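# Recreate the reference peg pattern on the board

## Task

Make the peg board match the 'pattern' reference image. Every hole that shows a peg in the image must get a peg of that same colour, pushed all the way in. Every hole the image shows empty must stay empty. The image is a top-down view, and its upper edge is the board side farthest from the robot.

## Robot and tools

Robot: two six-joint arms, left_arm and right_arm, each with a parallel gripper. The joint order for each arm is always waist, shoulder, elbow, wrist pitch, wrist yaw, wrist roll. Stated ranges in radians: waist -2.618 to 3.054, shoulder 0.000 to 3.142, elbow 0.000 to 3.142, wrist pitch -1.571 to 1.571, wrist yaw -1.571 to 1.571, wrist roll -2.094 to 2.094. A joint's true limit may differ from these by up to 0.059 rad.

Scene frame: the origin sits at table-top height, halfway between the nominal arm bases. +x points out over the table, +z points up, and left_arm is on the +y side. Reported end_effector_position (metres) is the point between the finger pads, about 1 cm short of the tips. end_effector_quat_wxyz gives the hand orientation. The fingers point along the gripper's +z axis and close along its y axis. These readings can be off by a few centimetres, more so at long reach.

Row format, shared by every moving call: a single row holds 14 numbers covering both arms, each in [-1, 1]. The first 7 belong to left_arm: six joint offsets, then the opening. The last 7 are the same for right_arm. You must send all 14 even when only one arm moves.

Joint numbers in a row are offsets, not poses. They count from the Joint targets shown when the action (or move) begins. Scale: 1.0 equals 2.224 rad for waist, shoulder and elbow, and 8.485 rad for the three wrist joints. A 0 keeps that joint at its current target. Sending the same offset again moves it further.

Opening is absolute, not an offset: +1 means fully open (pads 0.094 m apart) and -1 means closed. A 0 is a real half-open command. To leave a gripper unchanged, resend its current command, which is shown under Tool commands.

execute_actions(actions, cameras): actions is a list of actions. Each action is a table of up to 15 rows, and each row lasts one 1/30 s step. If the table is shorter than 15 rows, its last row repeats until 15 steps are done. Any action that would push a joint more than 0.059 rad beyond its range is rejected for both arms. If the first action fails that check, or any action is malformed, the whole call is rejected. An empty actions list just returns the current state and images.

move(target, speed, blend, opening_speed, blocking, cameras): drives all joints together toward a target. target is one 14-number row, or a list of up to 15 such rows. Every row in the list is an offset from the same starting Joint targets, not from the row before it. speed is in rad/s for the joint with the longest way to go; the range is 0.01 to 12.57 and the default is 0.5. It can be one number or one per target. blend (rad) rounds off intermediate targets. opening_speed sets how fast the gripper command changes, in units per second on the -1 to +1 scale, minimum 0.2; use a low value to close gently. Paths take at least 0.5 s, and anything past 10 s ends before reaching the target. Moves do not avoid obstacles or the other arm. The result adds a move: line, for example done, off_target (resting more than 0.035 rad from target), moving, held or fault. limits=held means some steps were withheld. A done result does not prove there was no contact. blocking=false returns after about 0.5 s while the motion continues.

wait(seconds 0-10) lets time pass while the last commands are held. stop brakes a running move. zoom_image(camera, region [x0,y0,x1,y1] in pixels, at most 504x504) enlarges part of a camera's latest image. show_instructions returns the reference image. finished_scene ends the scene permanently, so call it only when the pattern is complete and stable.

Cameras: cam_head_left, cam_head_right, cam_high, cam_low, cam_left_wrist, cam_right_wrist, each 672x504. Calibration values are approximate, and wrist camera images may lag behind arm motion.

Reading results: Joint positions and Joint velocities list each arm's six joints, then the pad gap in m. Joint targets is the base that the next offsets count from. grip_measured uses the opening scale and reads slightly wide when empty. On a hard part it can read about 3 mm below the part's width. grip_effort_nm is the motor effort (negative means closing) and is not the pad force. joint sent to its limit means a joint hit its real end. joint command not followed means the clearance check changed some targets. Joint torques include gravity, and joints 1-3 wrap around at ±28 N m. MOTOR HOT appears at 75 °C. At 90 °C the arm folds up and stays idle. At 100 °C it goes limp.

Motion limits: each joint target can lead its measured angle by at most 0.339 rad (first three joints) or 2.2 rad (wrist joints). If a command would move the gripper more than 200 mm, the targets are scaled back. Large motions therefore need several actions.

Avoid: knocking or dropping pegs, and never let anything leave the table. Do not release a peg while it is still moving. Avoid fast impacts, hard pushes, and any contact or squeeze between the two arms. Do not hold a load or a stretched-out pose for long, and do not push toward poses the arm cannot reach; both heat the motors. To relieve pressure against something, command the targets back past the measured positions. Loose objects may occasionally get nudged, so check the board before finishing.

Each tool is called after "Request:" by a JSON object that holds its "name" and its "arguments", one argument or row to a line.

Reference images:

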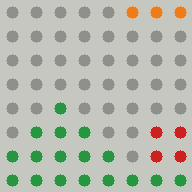

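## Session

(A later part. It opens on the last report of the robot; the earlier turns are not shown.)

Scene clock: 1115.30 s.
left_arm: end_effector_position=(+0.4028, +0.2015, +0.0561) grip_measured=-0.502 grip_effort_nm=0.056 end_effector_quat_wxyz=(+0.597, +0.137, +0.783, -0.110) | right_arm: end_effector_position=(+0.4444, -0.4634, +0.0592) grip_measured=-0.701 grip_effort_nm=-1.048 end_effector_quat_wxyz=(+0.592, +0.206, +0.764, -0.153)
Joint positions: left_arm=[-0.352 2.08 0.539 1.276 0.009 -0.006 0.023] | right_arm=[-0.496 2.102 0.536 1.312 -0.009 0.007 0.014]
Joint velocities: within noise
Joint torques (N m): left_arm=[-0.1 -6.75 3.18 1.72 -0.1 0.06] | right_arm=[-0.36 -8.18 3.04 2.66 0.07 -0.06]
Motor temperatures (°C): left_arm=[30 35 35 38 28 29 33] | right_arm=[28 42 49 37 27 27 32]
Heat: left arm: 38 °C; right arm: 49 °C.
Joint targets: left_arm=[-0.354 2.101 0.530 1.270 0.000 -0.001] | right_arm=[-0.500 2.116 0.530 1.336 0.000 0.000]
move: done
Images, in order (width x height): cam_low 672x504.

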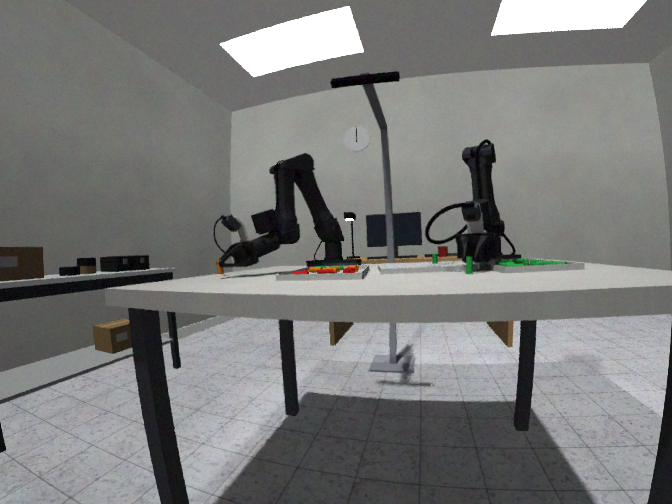

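Request:
{"name": "move", "arguments": {
  "target": [
    [0,-0.2253,0.0764,-0.0672,0,0,0,0,0.018,0,0.0047,0,0,-0.9],
    [0,0.1623,0.8278,-0.3242,0,0,0,0,0.018,0,0.0047,0,0,-0.9],
    [0,0.1682,0.7419,-0.301,0,0,0,0,0.018,0,0.0047,0,0,-0.9]
  ],
  "speed": [0.5,0.9,0.3],
  "cameras": ["cam_low","cam_left_wrist"]
}}

Request:
{"name": "zoom_image", "arguments": {
  "camera": "cam_low",
  "region": [190, 220, 270, 290]
}}

Scene clock: 1137.47 s.
left_arm: end_effector_position=(+0.4228, +0.1943, +0.0490) grip_measured=-0.001 grip_effort_nm=0.066 end_effector_quat_wxyz=(+0.003, +0.169, +0.986, -0.005) | right_arm: end_effector_position=(+0.4439, -0.4630, +0.0521) grip_measured=-0.701 grip_effort_nm=-1.048 end_effector_quat_wxyz=(+0.593, +0.205, +0.763, -0.154)
Joint positions: left_arm=[-0.352 2.45 2.19 -1.304 0.009 -0.006 0.047] | right_arm=[-0.496 2.141 0.536 1.352 -0.009 0.007 0.014]
Joint velocities: within noise
Joint torques (N m): left_arm=[-0.32 -11.82 6.19 0.17 -0.08 0.03] | right_arm=[-0.34 -8.17 2.82 2.68 0.08 -0.06]
Motor temperatures (°C): left_arm=[30 37 35 37 28 29 33] | right_arm=[28 41 48 41 27 27 32]
Heat: left arm: 37 °C; right arm: 48 °C.
Joint targets: left_arm=[-0.354 2.475 2.180 -1.284 0.000 -0.001] | right_arm=[-0.500 2.156 0.530 1.376 0.000 0.000]
move: done
camera_calibration:
cam_left_wrist: T_world_to_cam=[[-0.304402, -0.952518, -0.0069527, 0.310577], [-0.859461, 0.271501, 0.433145, 0.337433], [-0.410691, 0.137826, -0.901297, 0.285184], [0, 0, 0, 1]] pos_world=[0.501673, 0.164911, 0.113037]
Images, in order (width x height): cam_low 672x504, cam_left_wrist 672x504.

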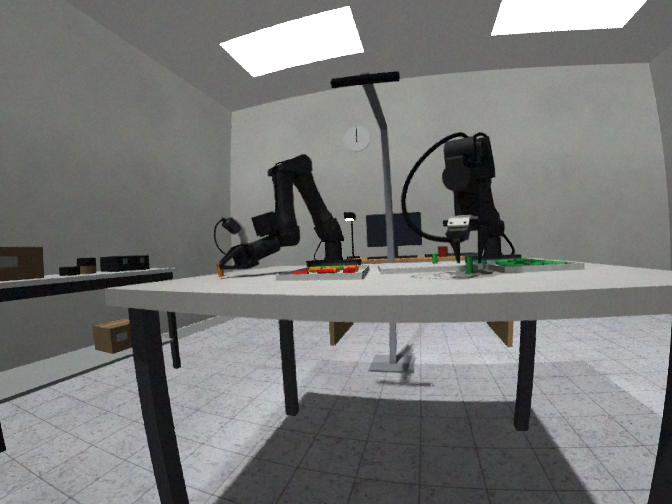

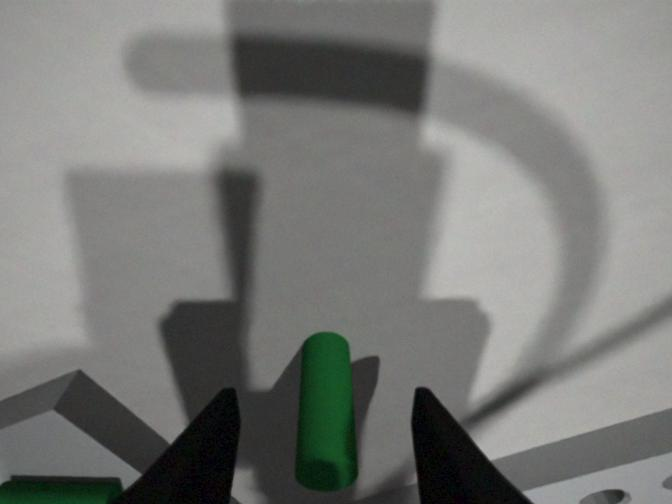

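Scaled by 6.300 from the camera's 672x504 image, which has a finer 960x720 frame.

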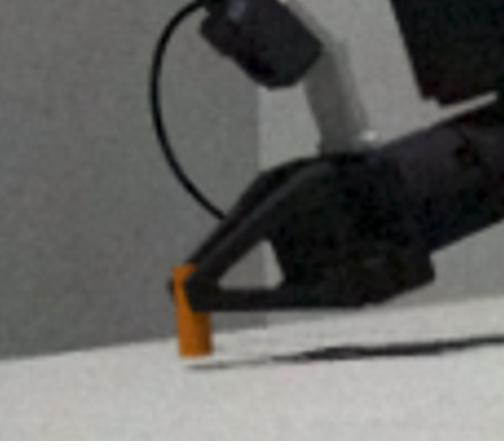

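Request:
{"name": "move", "arguments": {
  "target": [
    [0,0,0,0,0,0,-0.9,0,0.0126,0,0.0033,0,0,-0.9],
    [0,-0.1012,0.0198,-0.0317,0,0,-0.9,0,0.0126,0,0.0033,0,0,-0.9],
    [-0.2311,-0.3763,-0.4227,0.0119,0,0,-0.9,0,0.0126,0,0.0033,0,0,-0.5],
    [-0.2311,-0.3446,-0.4931,0.0387,0,0,-0.9,0,0.0126,0,0.0033,0,0,-0.5]
  ],
  "speed": [0.2,0.8,0.9,0.3],
  "opening_speed": 1,
  "cameras": ["cam_low","cam_left_wrist"]
}}

Request:
{"name": "zoom_image", "arguments": {
  "camera": "cam_low",
  "region": [190, 220, 270, 290]
}}

Request:
{"name": "zoom_image", "arguments": {
  "camera": "cam_left_wrist",
  "region": [230, 220, 430, 420]
}}

Scene clock: 1179.17 s.
left_arm: end_effector_position=(+0.1610, +0.1393, +0.0581) grip_measured=-0.688 grip_effort_nm=-1.038 end_effector_quat_wxyz=(-0.004, +0.415, +0.910, +0.000) | right_arm: end_effector_position=(+0.4433, -0.4627, +0.0472) grip_measured=-0.502 grip_effort_nm=0.115 end_effector_quat_wxyz=(+0.594, +0.205, +0.763, -0.154)
Joint positions: left_arm=[-0.868 1.695 1.093 -0.976 0.004 -0.006 0.015] | right_arm=[-0.496 2.168 0.536 1.381 -0.009 0.007 0.023]
Joint velocities: within noise
Joint torques (N m): left_arm=[-0.08 -6.17 5.89 0.18 -0.03 0.07] | right_arm=[-0.34 -8.2 2.65 2.66 0.08 -0.05]
Motor temperatures (°C): left_arm=[30 42 35 35 28 29 33] | right_arm=[28 40 47 43 27 27 33]
Heat: left arm: 42 °C; right arm: 47 °C.
Joint targets: left_arm=[-0.868 1.708 1.084 -0.956 0.000 -0.001] | right_arm=[-0.500 2.184 0.530 1.404 0.000 0.000]
move: done
camera_calibration:
cam_left_wrist: T_world_to_cam=[[-0.734654, -0.678334, -0.0121208, 0.209969], [-0.611029, 0.653786, 0.446327, 0.0293679], [-0.294834, 0.335302, -0.894788, 0.14688], [0, 0, 0, 1]] pos_world=[0.215504, 0.0739792, 0.120864]
Images, in order (width x height): cam_low 672x504, cam_left_wrist 672x504.

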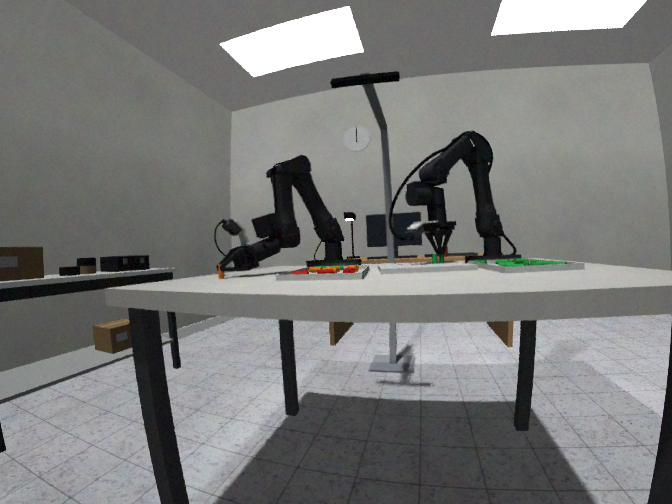

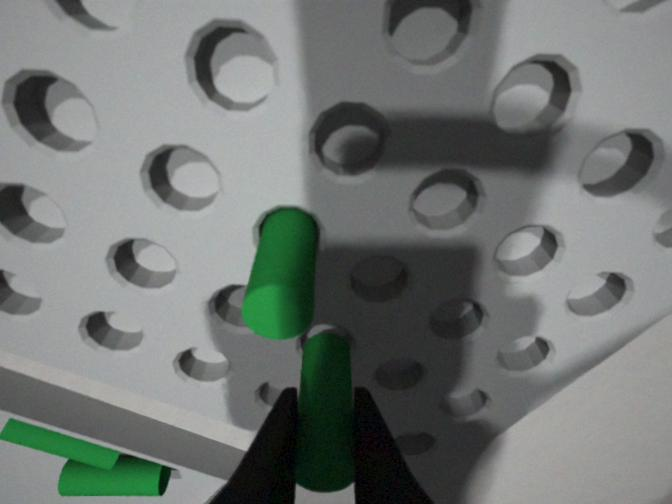

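Scaled by 6.300 from the camera's 672x504 image, which has a finer 960x720 frame.

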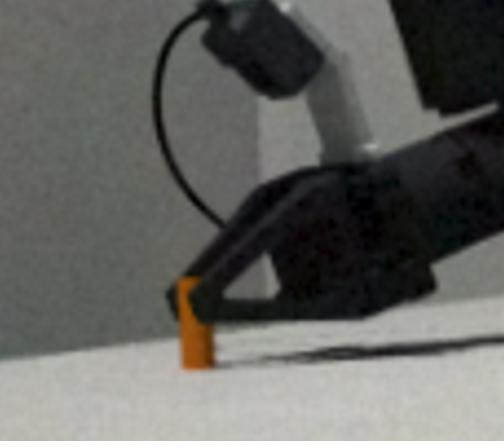

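Scaled by 2.520 from the camera's 672x504 image, which has a finer 960x720 frame.

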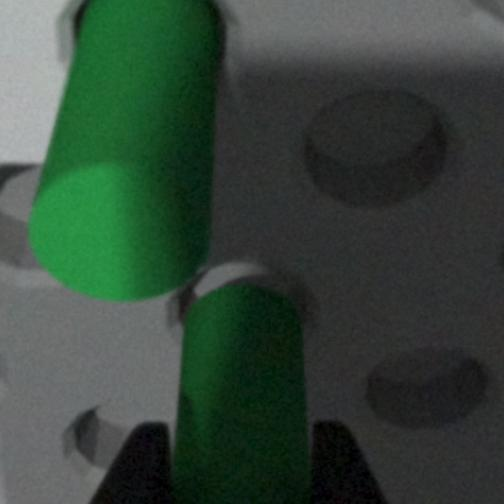

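Request:
{"name": "move", "arguments": {
  "target": [
    [0,0.008,-0.0157,0.0062,0,0,-0.9,0,-0.2626,0.0764,-0.0712,0,0,0],
    [0,0.008,-0.0157,0.0062,0,0,-0.45,0,-0.2626,0.0764,-0.0712,0,0,0],
    [0,-0.0235,0.0473,-0.0185,0,0,-0.45,0,-0.2626,0.0764,-0.0712,0,0,0],
    [0.362,0.0382,0.0243,-0.0258,-0.0098,0.0349,0,0,0.1156,0.7766,-0.3291,0,0,0]
  ],
  "speed": [0.4,0.4,0.4,0.8],
  "cameras": ["cam_high","cam_left_wrist","cam_right_wrist"]
}}

Request:
{"name": "zoom_image", "arguments": {
  "camera": "cam_high",
  "region": [190, 350, 400, 504]
}}

Scene clock: 1231.63 s.
left_arm: end_effector_position=(+0.2282, +0.3561, +0.0552) grip_measured=-0.001 grip_effort_nm=0.056 end_effector_quat_wxyz=(-0.112, +0.173, +0.978, +0.025) | right_arm: end_effector_position=(+0.4553, -0.4696, +0.0743) grip_measured=-0.002 grip_effort_nm=0.115 end_effector_quat_wxyz=(-0.003, +0.263, +0.965, +0.006)
Joint positions: left_arm=[-0.065 1.776 1.149 -1.162 -0.076 0.284 0.047] | right_arm=[-0.496 2.421 2.221 -1.379 -0.009 0.006 0.047]
Joint velocities: within noise
Joint torques (N m): left_arm=[0.06 -6.12 5.12 -0.59 -0.13 0.16] | right_arm=[-0.35 -13.67 10.3 0.59 0.07 -0.05]
Motor temperatures (°C): left_arm=[30 35 35 34 28 29 33] | right_arm=[28 42 48 43 27 27 31]
Heat: left arm: 35 °C; right arm: 48 °C.
Joint targets: left_arm=[-0.063 1.793 1.138 -1.174 -0.083 0.296] | right_arm=[-0.500 2.441 2.257 -1.389 0.000 0.000]
move: off_target (right_arm); right_arm: the elbow is farthest, 0.037 rad from its target
camera_calibration:
cam_left_wrist: T_world_to_cam=[[-0.320355, -0.946734, -0.0326839, 0.408612], [-0.74035, 0.228697, 0.632123, 0.100576], [-0.590977, 0.226701, -0.774179, 0.190954], [0, 0, 0, 1]] pos_world=[0.318212, 0.320556, 0.0976116]
cam_right_wrist: T_world_to_cam=[[-0.48624, -0.873788, 0.00811491, -0.192896], [-0.76367, 0.429439, 0.482069, 0.556493], [-0.42471, 0.228204, -0.876096, 0.46233], [0, 0, 0, 1]] pos_world=[0.527539, -0.513036, 0.138343]
Images, in order (width x height): cam_high 672x504, cam_left_wrist 672x504, cam_right_wrist 672x504.

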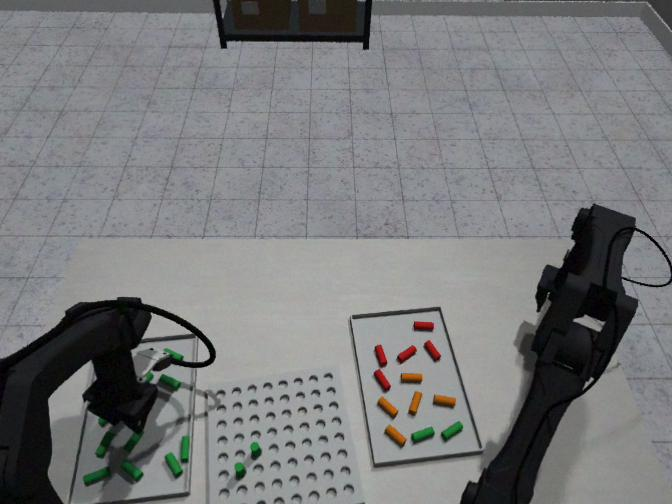

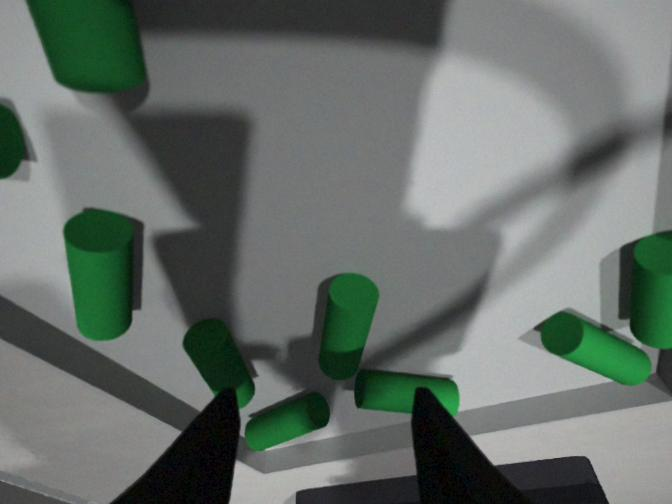

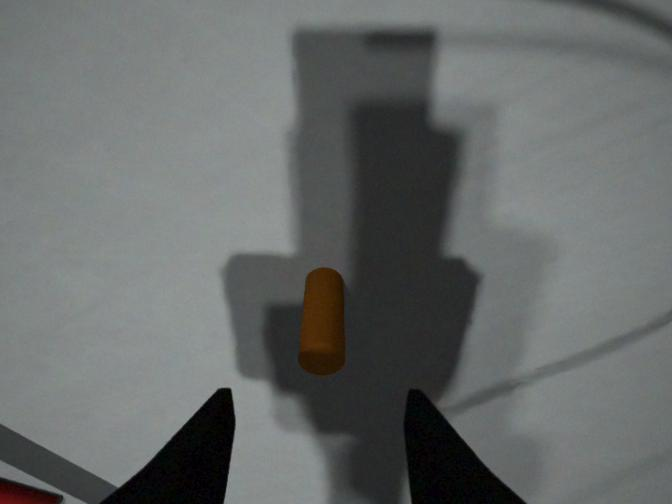

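Scaled by 2.400 from the camera's 672x504 image, which has a finer 960x720 frame.

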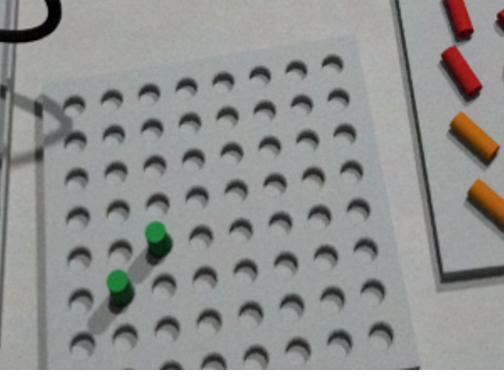

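Request:
{"name": "move", "arguments": {
  "target": [
    [-0.0126,0.0495,0,0.0128,0,0.0071,0,0,0.0013,-0.076,0.017,0,0,0],
    [-0.0126,0.0495,0,0.0128,0,0.0071,-0.9,0,0.0013,-0.076,0.017,0,0,-0.9],
    [-0.0126,-0.0643,0,-0.0172,0,0.0071,-0.9,0,-0.0994,-0.066,-0.0079,0,0,-0.9],
    [-0.1308,-0.1767,-0.107,0.1737,0.0098,-0.0349,-0.9,0.5699,-0.1443,-0.21,0.0176,0,0,-0.9],
    [-0.1308,0.138,-0.2734,0.288,0.0098,-0.0349,-0.9,0.5699,-0.1443,-0.21,0.0176,0,0,-0.9]
  ],
  "speed": [0.4,0.4,0.8,0.9,0.9],
  "opening_speed": 2,
  "cameras": ["cam_low","cam_left_wrist","cam_right_wrist"]
}}

Request:
{"name": "zoom_image", "arguments": {
  "camera": "cam_low",
  "region": [430, 220, 510, 290]
}}

Scene clock: 1302.37 s.
left_arm: end_effector_position=(+0.4069, +0.2047, +0.0630) grip_measured=-0.730 grip_effort_nm=-1.057 end_effector_quat_wxyz=(+0.607, +0.134, +0.777, -0.099) | right_arm: end_effector_position=(+0.3492, +0.0403, +0.0754) grip_measured=-0.706 grip_effort_nm=-1.043 end_effector_quat_wxyz=(-0.021, -0.361, +0.932, -0.007)
Joint positions: left_arm=[-0.35 2.072 0.545 1.282 -0.012 0.006 0.013] | right_arm=[0.772 2.174 1.804 -1.246 -0.002 0.004 0.014]
Joint velocities: within noise
Joint torques (N m): left_arm=[-0.28 -6.12 2.67 1.63 0.14 -0.07] | right_arm=[-0.38 -18.63 5.26 0.71 0 -0.02]
Motor temperatures (°C): left_arm=[30 35 35 34 28 29 33] | right_arm=[28 47 51 35 27 27 32]
Heat: left arm: 35 °C; right arm: 51 °C.
Joint targets: left_arm=[-0.354 2.100 0.529 1.269 0.000 0.000] | right_arm=[0.768 2.120 1.791 -1.240 0.000 0.000]
move: off_target (right_arm); right_arm: the shoulder is farthest, 0.054 rad from its target
camera_calibration:
cam_left_wrist: T_world_to_cam=[[-0.306471, -0.951729, 0.0169796, 0.314959], [-0.617487, 0.185202, -0.764467, 0.30956], [0.72442, -0.244772, -0.644439, -0.109969], [0, 0, 0, 1]] pos_world=[0.367339, 0.215507, 0.160432]
cam_right_wrist: T_world_to_cam=[[0.691351, -0.722378, 0.0142864, -0.216726], [-0.62509, -0.588092, 0.513235, 0.24619], [-0.362348, -0.363756, -0.858129, 0.302556], [0, 0, 0, 1]] pos_world=[0.413355, 0.0982808, 0.136375]
Images, in order (width x height): cam_low 672x504, cam_left_wrist 672x504, cam_right_wrist 672x504.

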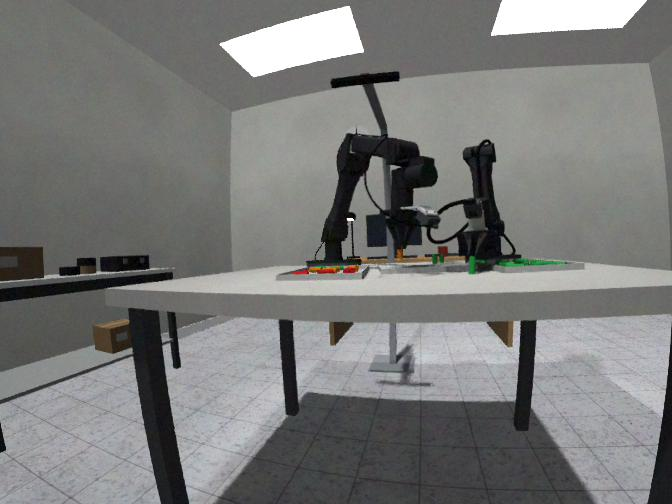

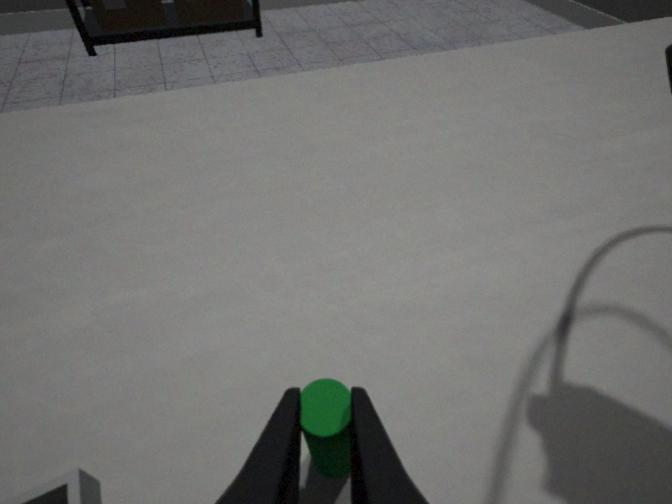

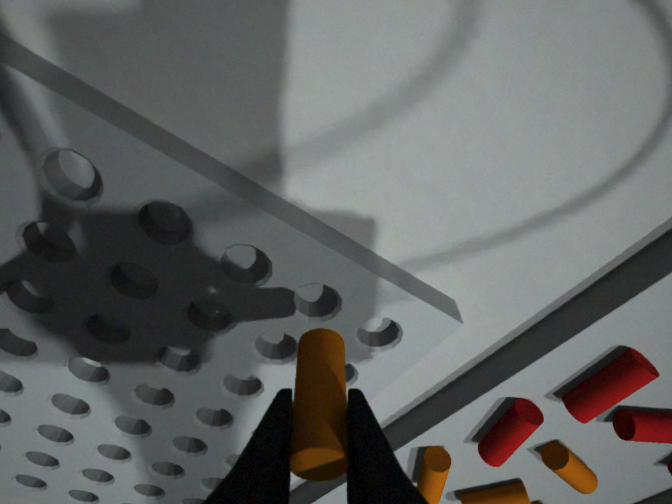

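Scaled by 6.300 from the camera's 672x504 image, which has a finer 960x720 frame.

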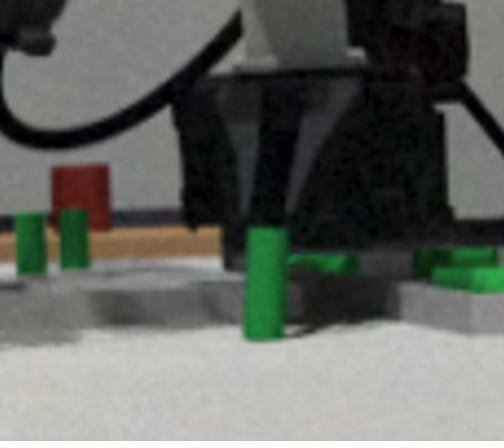

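Request:
{"name": "move", "arguments": {
  "target": [
    [0,0,0,0,0,0,-0.5,0.0198,0,0,0,0,0,-0.9],
    [0,-0.2253,0.0764,-0.0672,0,0,-0.5,0.0198,0.0387,-0.0346,0.0169,0,0,-0.9]
  ],
  "speed": [0.3,0.5],
  "opening_speed": 1,
  "cameras": ["cam_right_wrist"]
}}

Request:
{"name": "zoom_image", "arguments": {
  "camera": "cam_right_wrist",
  "region": [230, 220, 430, 420]
}}

Scene clock: 1340.40 s.
left_arm: end_effector_position=(+0.4151, +0.2016, +0.1762) grip_measured=-0.502 grip_effort_nm=0.056 end_effector_quat_wxyz=(+0.611, +0.133, +0.774, -0.100) | right_arm: end_effector_position=(+0.3468, +0.0594, +0.0527) grip_measured=-0.706 grip_effort_nm=-1.048 end_effector_quat_wxyz=(+0.003, -0.378, +0.926, +0.002)
Joint positions: left_arm=[-0.35 1.622 0.677 0.71 -0.011 0.006 0.023] | right_arm=[0.809 2.184 1.731 -1.11 -0.002 0.004 0.014]
Joint velocities: within noise
Joint torques (N m): left_arm=[-0.34 -9.17 9.5 1.67 0.08 -0.11] | right_arm=[0.28 -11.37 4.96 0.91 0.01 -0.02]
Motor temperatures (°C): left_arm=[30 34 34 37 28 29 33] | right_arm=[28 51 47 34 27 27 33]
Heat: left arm: 37 °C; right arm: 51 °C.
Joint targets: left_arm=[-0.354 1.599 0.699 0.699 0.000 0.000] | right_arm=[0.812 2.206 1.714 -1.096 0.000 0.000]
move: done
camera_calibration:
cam_right_wrist: T_world_to_cam=[[0.717321, -0.696567, 0.0156694, -0.21158], [-0.620884, -0.628854, 0.468023, 0.270938], [-0.316155, -0.345451, -0.883578, 0.273395], [0, 0, 0, 1]] pos_world=[0.406427, 0.117445, 0.118076]
Images, in order (width x height): cam_right_wrist 672x504.

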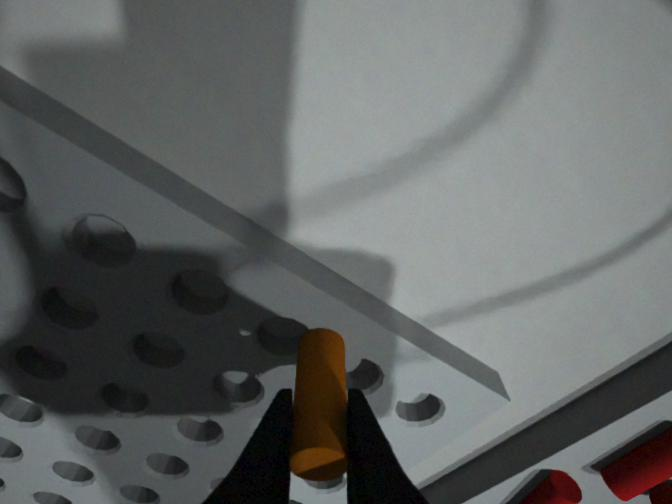

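Scaled by 2.520 from the camera's 672x504 image, which has a finer 960x720 frame.

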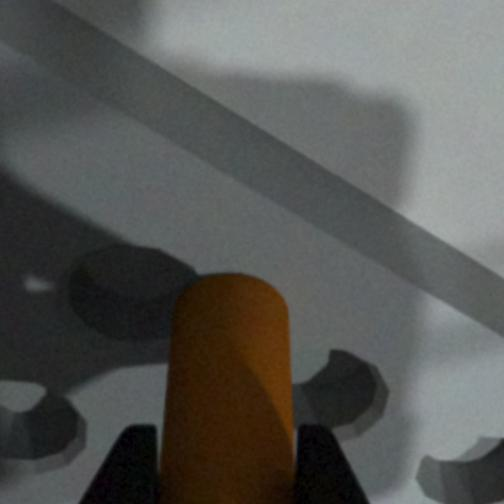

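Request:
{"name": "move", "arguments": {
  "target": [0,0,0,0,0,0,-0.5,0.0126,0,0,0,0,0,-0.9],
  "cameras": ["cam_right_wrist"]
}}

Request:
{"name": "zoom_image", "arguments": {
  "camera": "cam_right_wrist",
  "region": [230, 220, 430, 420]
}}

Scene clock: 1401.93 s.
left_arm: end_effector_position=(+0.4151, +0.2017, +0.1760) grip_measured=-0.502 grip_effort_nm=0.066 end_effector_quat_wxyz=(+0.611, +0.133, +0.774, -0.100) | right_arm: end_effector_position=(+0.3408, +0.0653, +0.0527) grip_measured=-0.706 grip_effort_nm=-1.048 end_effector_quat_wxyz=(+0.004, -0.388, +0.922, +0.001)
Joint positions: left_arm=[-0.35 1.622 0.677 0.709 -0.011 0.006 0.023] | right_arm=[0.83 2.184 1.731 -1.11 0 0.004 0.014]
Joint velocities: within noise
Joint torques (N m): left_arm=[-0.31 -9.22 9.43 1.67 0.12 -0.08] | right_arm=[0.95 -11.37 4.97 0.9 -0.02 -0.02]
Motor temperatures (°C): left_arm=[30 35 38 40 28 29 32] | right_arm=[28 49 45 32 27 27 33]
Heat: left arm: 40 °C; right arm: 49 °C.
Joint targets: left_arm=[-0.354 1.599 0.699 0.699 0.000 0.000] | right_arm=[0.839 2.206 1.714 -1.096 0.001 0.000]
move: done
camera_calibration:
cam_right_wrist: T_world_to_cam=[[0.731768, -0.681318, 0.0179481, -0.209208], [-0.608314, -0.641029, 0.468014, 0.267422], [-0.307361, -0.353395, -0.883539, 0.271041], [0, 0, 0, 1]] pos_world=[0.399075, 0.124673, 0.118074]
Images, in order (width x height): cam_right_wrist 672x504.

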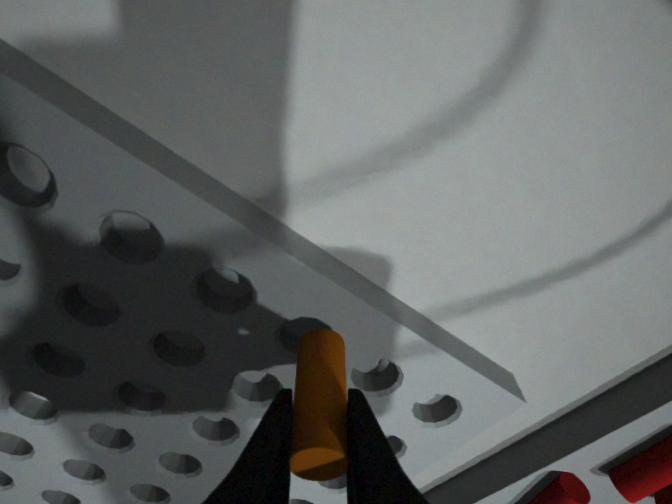

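Scaled by 2.520 from the camera's 672x504 image, which has a finer 960x720 frame.

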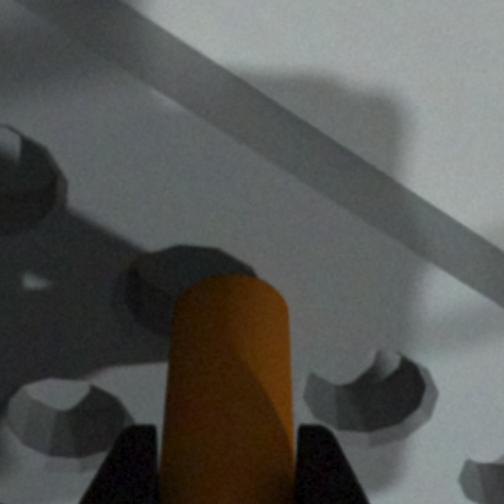

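Request:
{"name": "move", "arguments": {
  "target": [0,0,0,0,0,0,-0.5,0.0055,0.0043,0,0.0012,0,0,-0.9],
  "cameras": ["cam_right_wrist"]
}}

Request:
{"name": "zoom_image", "arguments": {
  "camera": "cam_right_wrist",
  "region": [230, 220, 430, 420]
}}

Scene clock: 1441.23 s.
left_arm: end_effector_position=(+0.4151, +0.2017, +0.1760) grip_measured=-0.502 grip_effort_nm=0.051 end_effector_quat_wxyz=(+0.611, +0.133, +0.774, -0.100) | right_arm: end_effector_position=(+0.3389, +0.0678, +0.0527) grip_measured=-0.706 grip_effort_nm=-1.048 end_effector_quat_wxyz=(+0.005, -0.392, +0.920, +0.001)
Joint positions: left_arm=[-0.35 1.622 0.677 0.709 -0.011 0.006 0.023] | right_arm=[0.838 2.184 1.731 -1.108 0.002 0.004 0.014]
Joint velocities: within noise
Joint torques (N m): left_arm=[-0.39 -9.21 9.51 1.68 0.09 -0.1] | right_arm=[1.31 -10.48 4.94 1.01 -0.03 -0.03]
Motor temperatures (°C): left_arm=[30 36 39 41 28 29 32] | right_arm=[28 50 45 32 27 27 34]
Heat: left arm: 41 °C; right arm: 50 °C.
Joint targets: left_arm=[-0.354 1.599 0.699 0.699 0.000 0.000] | right_arm=[0.852 2.216 1.714 -1.086 0.000 0.000]
move: done
camera_calibration:
cam_right_wrist: T_world_to_cam=[[0.737353, -0.675213, 0.0199357, -0.208463], [-0.604226, -0.646064, 0.466382, 0.266951], [-0.302027, -0.355934, -0.884359, 0.269812], [0, 0, 0, 1]] pos_world=[0.3965, 0.127746, 0.118265]
Images, in order (width x height): cam_right_wrist 672x504.

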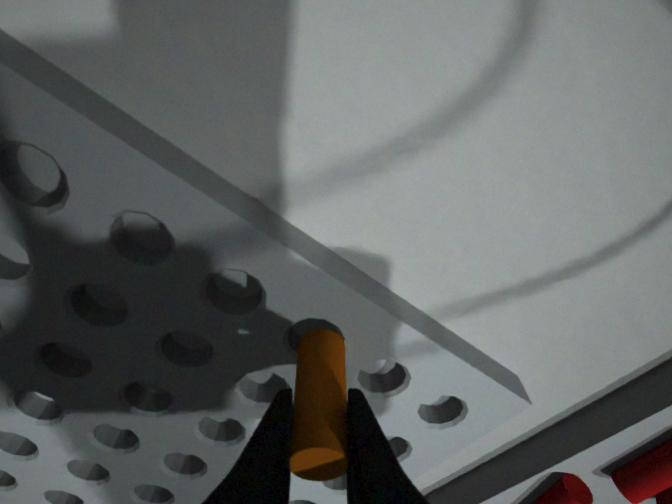

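Scaled by 2.520 from the camera's 672x504 image, which has a finer 960x720 frame.

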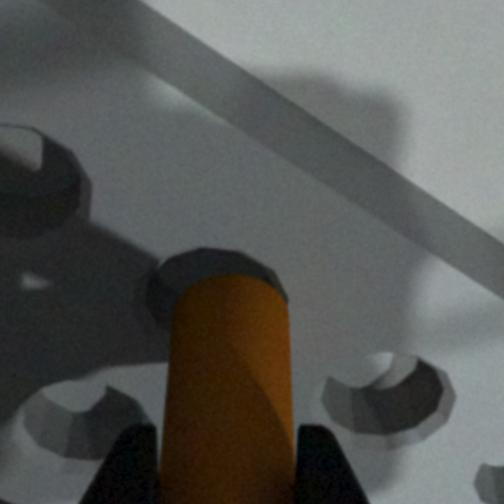

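Request:
{"name": "move", "arguments": {
  "target": [0,0,0,0,0,0,-0.5,0.0022,0.0055,0,0.0013,0,0,-0.9],
  "cameras": ["cam_right_wrist"]
}}

Request:
{"name": "zoom_image", "arguments": {
  "camera": "cam_right_wrist",
  "region": [230, 220, 430, 420]
}}

Scene clock: 1447.70 s.
left_arm: end_effector_position=(+0.4151, +0.2017, +0.1760) grip_measured=-0.502 grip_effort_nm=0.071 end_effector_quat_wxyz=(+0.611, +0.133, +0.774, -0.100) | right_arm: end_effector_position=(+0.3387, +0.0680, +0.0521) grip_measured=-0.706 grip_effort_nm=-1.048 end_effector_quat_wxyz=(+0.005, -0.393, +0.920, -0.001)
Joint positions: left_arm=[-0.35 1.622 0.677 0.709 -0.011 0.005 0.023] | right_arm=[0.841 2.186 1.731 -1.107 0.006 0.004 0.014]
Joint velocities: within noise
Joint torques (N m): left_arm=[-0.27 -9.29 9.55 1.66 0.11 -0.06] | right_arm=[1.57 -9.48 4.94 1.12 -0.07 -0.02]
Motor temperatures (°C): left_arm=[30 36 39 41 28 29 32] | right_arm=[28 50 44 32 27 27 34]
Heat: left arm: 41 °C; right arm: 50 °C.
Joint targets: left_arm=[-0.354 1.599 0.699 0.699 0.000 -0.001] | right_arm=[0.857 2.228 1.714 -1.075 0.000 0.000]
move: off_target (right_arm); right_arm: the shoulder is farthest, 0.043 rad from its target
camera_calibration:
cam_right_wrist: T_world_to_cam=[[0.738885, -0.673414, 0.0237051, -0.209042], [-0.603743, -0.645998, 0.467098, 0.267011], [-0.299237, -0.359444, -0.883888, 0.268507], [0, 0, 0, 1]] pos_world=[0.396011, 0.12823, 0.117565]
Images, in order (width x height): cam_right_wrist 672x504.

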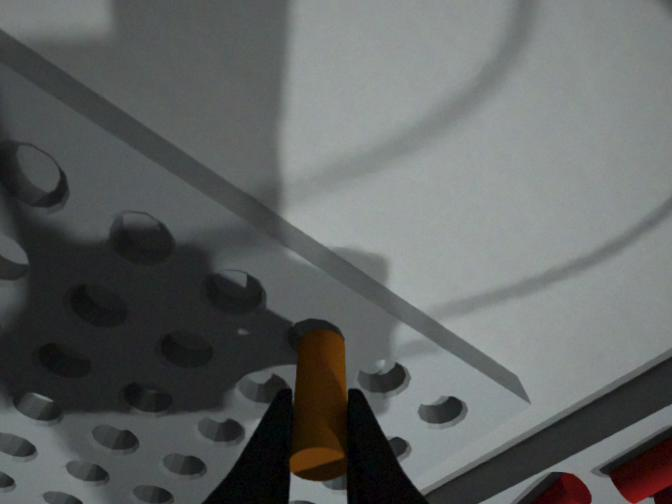

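Scaled by 2.520 from the camera's 672x504 image, which has a finer 960x720 frame.

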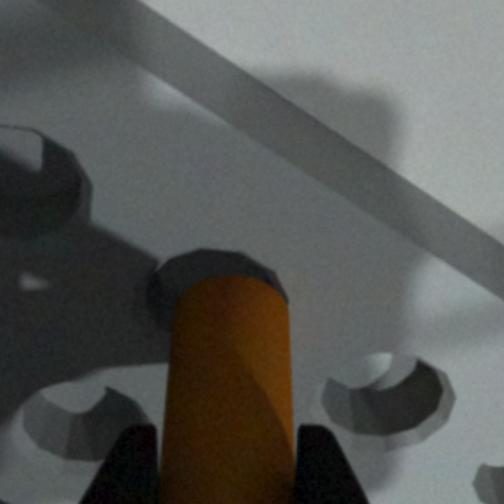

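Request:
{"name": "move", "arguments": {
  "target": [0,0,0,0,0,0,-0.5,-0.0018,-0.0103,0.0342,-0.009,0,0,-0.9],
  "cameras": ["cam_right_wrist"]
}}

Request:
{"name": "zoom_image", "arguments": {
  "camera": "cam_right_wrist",
  "region": [230, 220, 430, 420]
}}

Scene clock: 1460.20 s.
left_arm: end_effector_position=(+0.4151, +0.2017, +0.1760) grip_measured=-0.502 grip_effort_nm=0.071 end_effector_quat_wxyz=(+0.611, +0.133, +0.774, -0.100) | right_arm: end_effector_position=(+0.3370, +0.0664, +0.0558) grip_measured=-0.706 grip_effort_nm=-1.048 end_effector_quat_wxyz=(-0.002, -0.393, +0.919, -0.004)
Joint positions: left_arm=[-0.35 1.622 0.677 0.709 -0.011 0.004 0.023] | right_arm=[0.841 2.19 1.753 -1.142 0.006 0.004 0.014]
Joint velocities: within noise
Joint torques (N m): left_arm=[-0.2 -9.29 9.46 1.64 0.16 -0.06] | right_arm=[1.16 -12.01 10.24 0.6 -0.09 -0.02]
Motor temperatures (°C): left_arm=[30 36 39 41 28 29 32] | right_arm=[28 48 44 32 27 27 34]
Heat: left arm: 41 °C; right arm: 48 °C.
Joint targets: left_arm=[-0.354 1.599 0.699 0.699 0.000 -0.001] | right_arm=[0.853 2.205 1.789 -1.151 0.000 0.000]
move: off_target (right_arm); right_arm: the elbow is farthest, 0.038 rad from its target
camera_calibration:
cam_right_wrist: T_world_to_cam=[[0.73938, -0.672882, 0.0233875, -0.209056], [-0.598063, -0.640419, 0.481856, 0.260087], [-0.309254, -0.370262, -0.875938, 0.274407], [0, 0, 0, 1]] pos_world=[0.394982, 0.127497, 0.119928]
Images, in order (width x height): cam_right_wrist 672x504.

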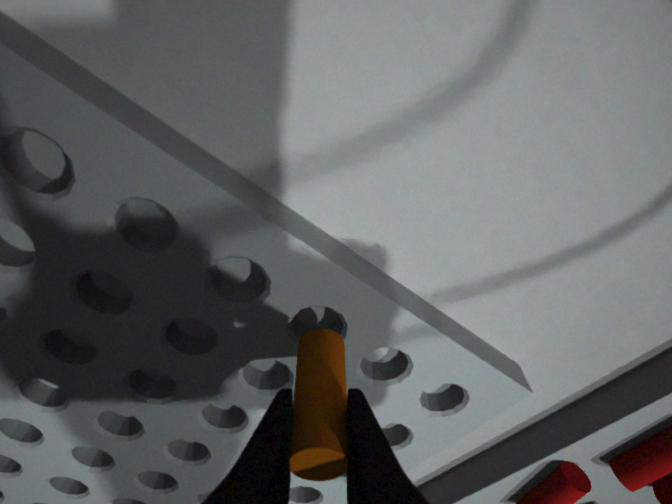

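Scaled by 2.520 from the camera's 672x504 image, which has a finer 960x720 frame.

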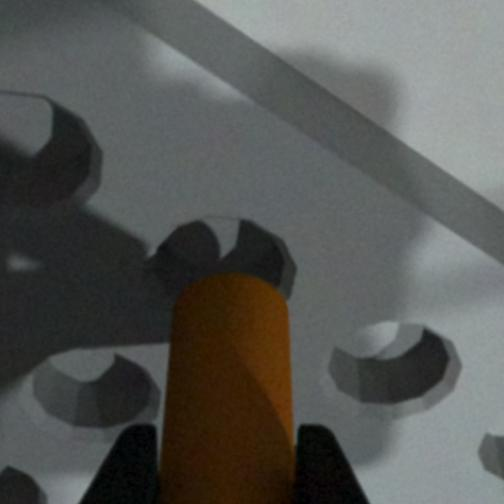

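Request:
{"name": "move", "arguments": {
  "target": [0,0,0,0,0,0,-0.5,0.0005,0.0076,0.0103,0,0,0,-0.9],
  "cameras": ["cam_right_wrist"]
}}

Request:
{"name": "zoom_image", "arguments": {
  "camera": "cam_right_wrist",
  "region": [230, 220, 430, 420]
}}

Scene clock: 1485.70 s.
left_arm: end_effector_position=(+0.4151, +0.2017, +0.1760) grip_measured=-0.502 grip_effort_nm=0.071 end_effector_quat_wxyz=(+0.611, +0.133, +0.774, -0.100) | right_arm: end_effector_position=(+0.3401, +0.0697, +0.0555) grip_measured=-0.706 grip_effort_nm=-1.048 end_effector_quat_wxyz=(+0.000, -0.393, +0.919, -0.003)
Joint positions: left_arm=[-0.35 1.622 0.677 0.709 -0.011 0.004 0.023] | right_arm=[0.841 2.204 1.774 -1.145 0.006 0.004 0.014]
Joint velocities: within noise
Joint torques (N m): left_arm=[-0.36 -9.36 9.51 1.69 0.13 -0.08] | right_arm=[1.28 -11.92 10.36 0.64 -0.07 -0.02]
Motor temperatures (°C): left_arm=[30 36 39 42 28 29 32] | right_arm=[28 51 47 31 27 27 34]
Heat: left arm: 42 °C; right arm: 51 °C.
Joint targets: left_arm=[-0.354 1.599 0.699 0.699 0.000 -0.001] | right_arm=[0.854 2.222 1.812 -1.151 0.000 0.000]
move: off_target (right_arm); right_arm: the elbow is farthest, 0.038 rad from its target
camera_calibration:
cam_right_wrist: T_world_to_cam=[[0.739303, -0.672965, 0.0234423, -0.209148], [-0.599551, -0.642005, 0.477878, 0.26499], [-0.306545, -0.367352, -0.878113, 0.275296], [0, 0, 0, 1]] pos_world=[0.39789, 0.130506, 0.120011]
Images, in order (width x height): cam_right_wrist 672x504.

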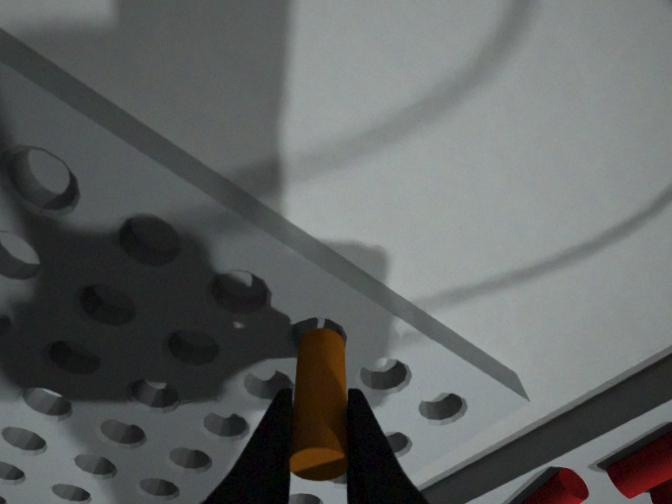

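Scaled by 2.520 from the camera's 672x504 image, which has a finer 960x720 frame.

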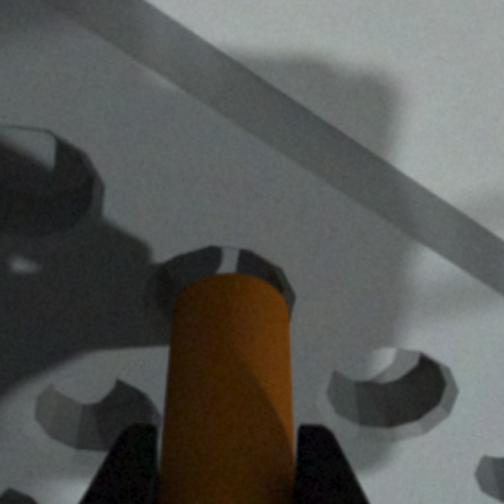

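Request:
{"name": "move", "arguments": {
  "target": [0,0,0,0,0,0,-0.5,0.001,0.0072,-0.0445,0.0099,0,0,-0.9],
  "speed": 0.1,
  "cameras": ["cam_right_wrist"]
}}

Request:
{"name": "zoom_image", "arguments": {
  "camera": "cam_right_wrist",
  "region": [230, 220, 430, 420]
}}

Scene clock: 1496.80 s.
left_arm: end_effector_position=(+0.4150, +0.2014, +0.1760) grip_measured=-0.502 grip_effort_nm=0.061 end_effector_quat_wxyz=(+0.611, +0.133, +0.774, -0.101) | right_arm: end_effector_position=(+0.3416, +0.0725, +0.0505) grip_measured=-0.706 grip_effort_nm=-1.043 end_effector_quat_wxyz=(+0.006, -0.394, +0.919, -0.001)
Joint positions: left_arm=[-0.35 1.622 0.677 0.709 -0.01 0.004 0.023] | right_arm=[0.843 2.207 1.758 -1.112 0.006 0.004 0.014]
Joint velocities: within noise
Joint torques (N m): left_arm=[-0.23 -9.13 9.57 1.66 0.08 -0.06] | right_arm=[1.31 -10.7 2.41 1.28 -0.08 -0.02]
Motor temperatures (°C): left_arm=[30 36 39 42 28 29 32] | right_arm=[28 51 48 31 27 27 34]
Heat: left arm: 42 °C; right arm: 51 °C.
Joint targets: left_arm=[-0.354 1.599 0.699 0.699 0.000 0.000] | right_arm=[0.856 2.238 1.714 -1.067 0.000 0.000]
move: off_target (right_arm); right_arm: the elbow is farthest, 0.045 rad from its target
camera_calibration:
cam_right_wrist: T_world_to_cam=[[0.740348, -0.671805, 0.0237273, -0.208711], [-0.602791, -0.647843, 0.465771, 0.272337], [-0.297535, -0.359135, -0.884587, 0.269], [0, 0, 0, 1]] pos_world=[0.398719, 0.132826, 0.116059]
Images, in order (width x height): cam_right_wrist 672x504.

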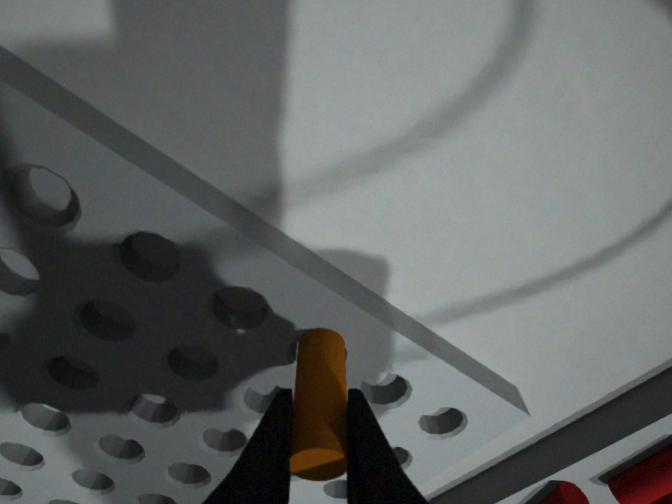

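Scaled by 2.520 from the camera's 672x504 image, which has a finer 960x720 frame.

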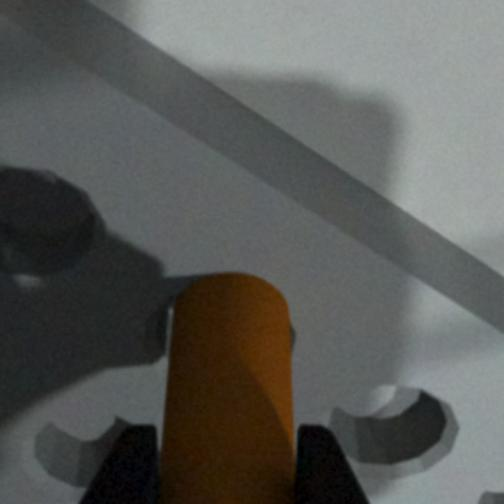

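Request:
{"name": "move", "arguments": {
  "target": [
    [0,0,0,0,0,0,-0.5,-0.001,-0.0261,0.0499,-0.0157,0,0,-0.9],
    [0,0,0,0,0,0,-0.5,-0.001,-0.0072,0.0162,-0.0059,0,0,-0.9]
  ],
  "speed": 0.2,
  "cameras": ["cam_right_wrist"]
}}

Request:
{"name": "zoom_image", "arguments": {
  "camera": "cam_right_wrist",
  "region": [230, 220, 430, 420]
}}

Scene clock: 1518.80 s.
left_arm: end_effector_position=(+0.4148, +0.2013, +0.1756) grip_measured=-0.502 grip_effort_nm=0.061 end_effector_quat_wxyz=(+0.610, +0.133, +0.775, -0.102) | right_arm: end_effector_position=(+0.3402, +0.0710, +0.0522) grip_measured=-0.706 grip_effort_nm=-1.048 end_effector_quat_wxyz=(+0.002, -0.394, +0.919, -0.002)
Joint positions: left_arm=[-0.35 1.622 0.677 0.707 -0.009 0.003 0.023] | right_arm=[0.843 2.205 1.763 -1.126 0.006 0.004 0.014]
Joint velocities: within noise
Joint torques (N m): left_arm=[-0.27 -9.18 9.55 1.67 0.1 -0.06] | right_arm=[1.1 -12.05 5.33 0.83 -0.08 -0.02]
Motor temperatures (°C): left_arm=[30 36 39 43 28 29 32] | right_arm=[28 51 45 31 27 27 34]
Heat: left arm: 43 °C; right arm: 51 °C.
Joint targets: left_arm=[-0.354 1.599 0.699 0.699 0.000 -0.001] | right_arm=[0.854 2.222 1.749 -1.117 0.000 0.000]
move: done
camera_calibration:
cam_right_wrist: T_world_to_cam=[[0.740464, -0.671682, 0.0235936, -0.208783], [-0.600245, -0.645103, 0.472809, 0.268279], [-0.302357, -0.36426, -0.880849, 0.271451], [0, 0, 0, 1]] pos_world=[0.397704, 0.131711, 0.117189]
Images, in order (width x height): cam_right_wrist 672x504.

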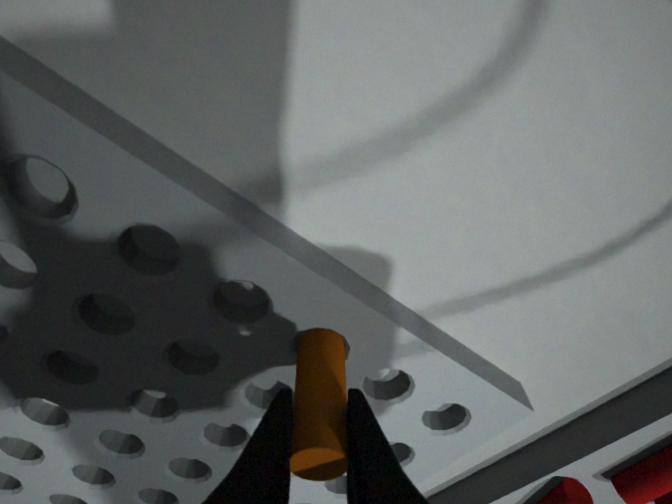

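Scaled by 2.520 from the camera's 672x504 image, which has a finer 960x720 frame.

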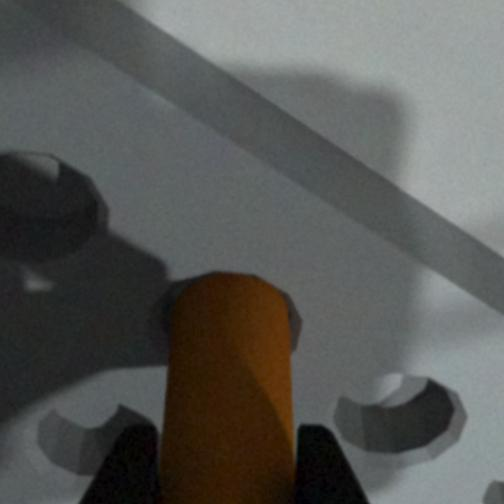

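Request:
{"name": "move", "arguments": {
  "target": [
    [0,0,0,0,0,0,-0.5,0.0005,-0.0229,0.0283,-0.0092,0,0,-0.9],
    [0,0,0,0,0,0,-0.5,0.0005,-0.0036,-0.0050,0.0004,0,0,-0.9]
  ],
  "speed": 0.2,
  "cameras": ["cam_right_wrist"]
}}

Request:
{"name": "zoom_image", "arguments": {
  "camera": "cam_right_wrist",
  "region": [230, 220, 430, 420]
}}

Scene clock: 1531.00 s.
left_arm: end_effector_position=(+0.4148, +0.2013, +0.1754) grip_measured=-0.502 grip_effort_nm=0.061 end_effector_quat_wxyz=(+0.610, +0.133, +0.775, -0.102) | right_arm: end_effector_position=(+0.3391, +0.0701, +0.0498) grip_measured=-0.706 grip_effort_nm=-1.043 end_effector_quat_wxyz=(+0.000, -0.394, +0.919, -0.003)
Joint positions: left_arm=[-0.35 1.622 0.677 0.707 -0.009 0.003 0.023] | right_arm=[0.843 2.205 1.753 -1.12 0.005 0.004 0.014]
Joint velocities: within noise
Joint torques (N m): left_arm=[-0.31 -9.22 9.63 1.7 0.12 -0.06] | right_arm=[1.17 -12.79 5.18 0.78 -0.08 -0.02]
Motor temperatures (°C): left_arm=[30 36 39 43 28 29 32] | right_arm=[28 54 45 31 27 27 34]
Heat: left arm: 43 °C; right arm: 54 °C.
Joint targets: left_arm=[-0.354 1.599 0.699 0.699 0.000 -0.001] | right_arm=[0.855 2.214 1.738 -1.114 0.000 0.000]
move: done
camera_calibration:
cam_right_wrist: T_world_to_cam=[[0.740607, -0.671555, 0.0227072, -0.208558], [-0.598649, -0.644103, 0.476184, 0.26738], [-0.305158, -0.366259, -0.879053, 0.269598], [0, 0, 0, 1]] pos_world=[0.396796, 0.130905, 0.114404]
Images, in order (width x height): cam_right_wrist 672x504.

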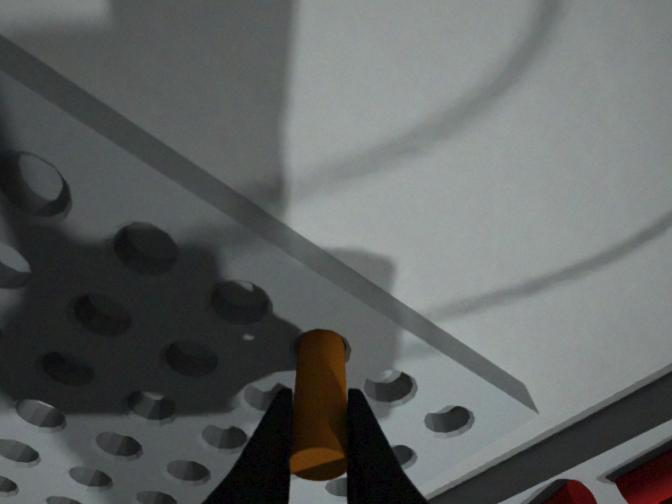

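Scaled by 2.520 from the camera's 672x504 image, which has a finer 960x720 frame.

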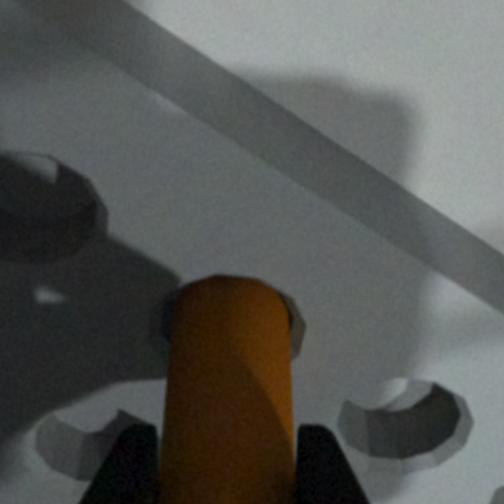

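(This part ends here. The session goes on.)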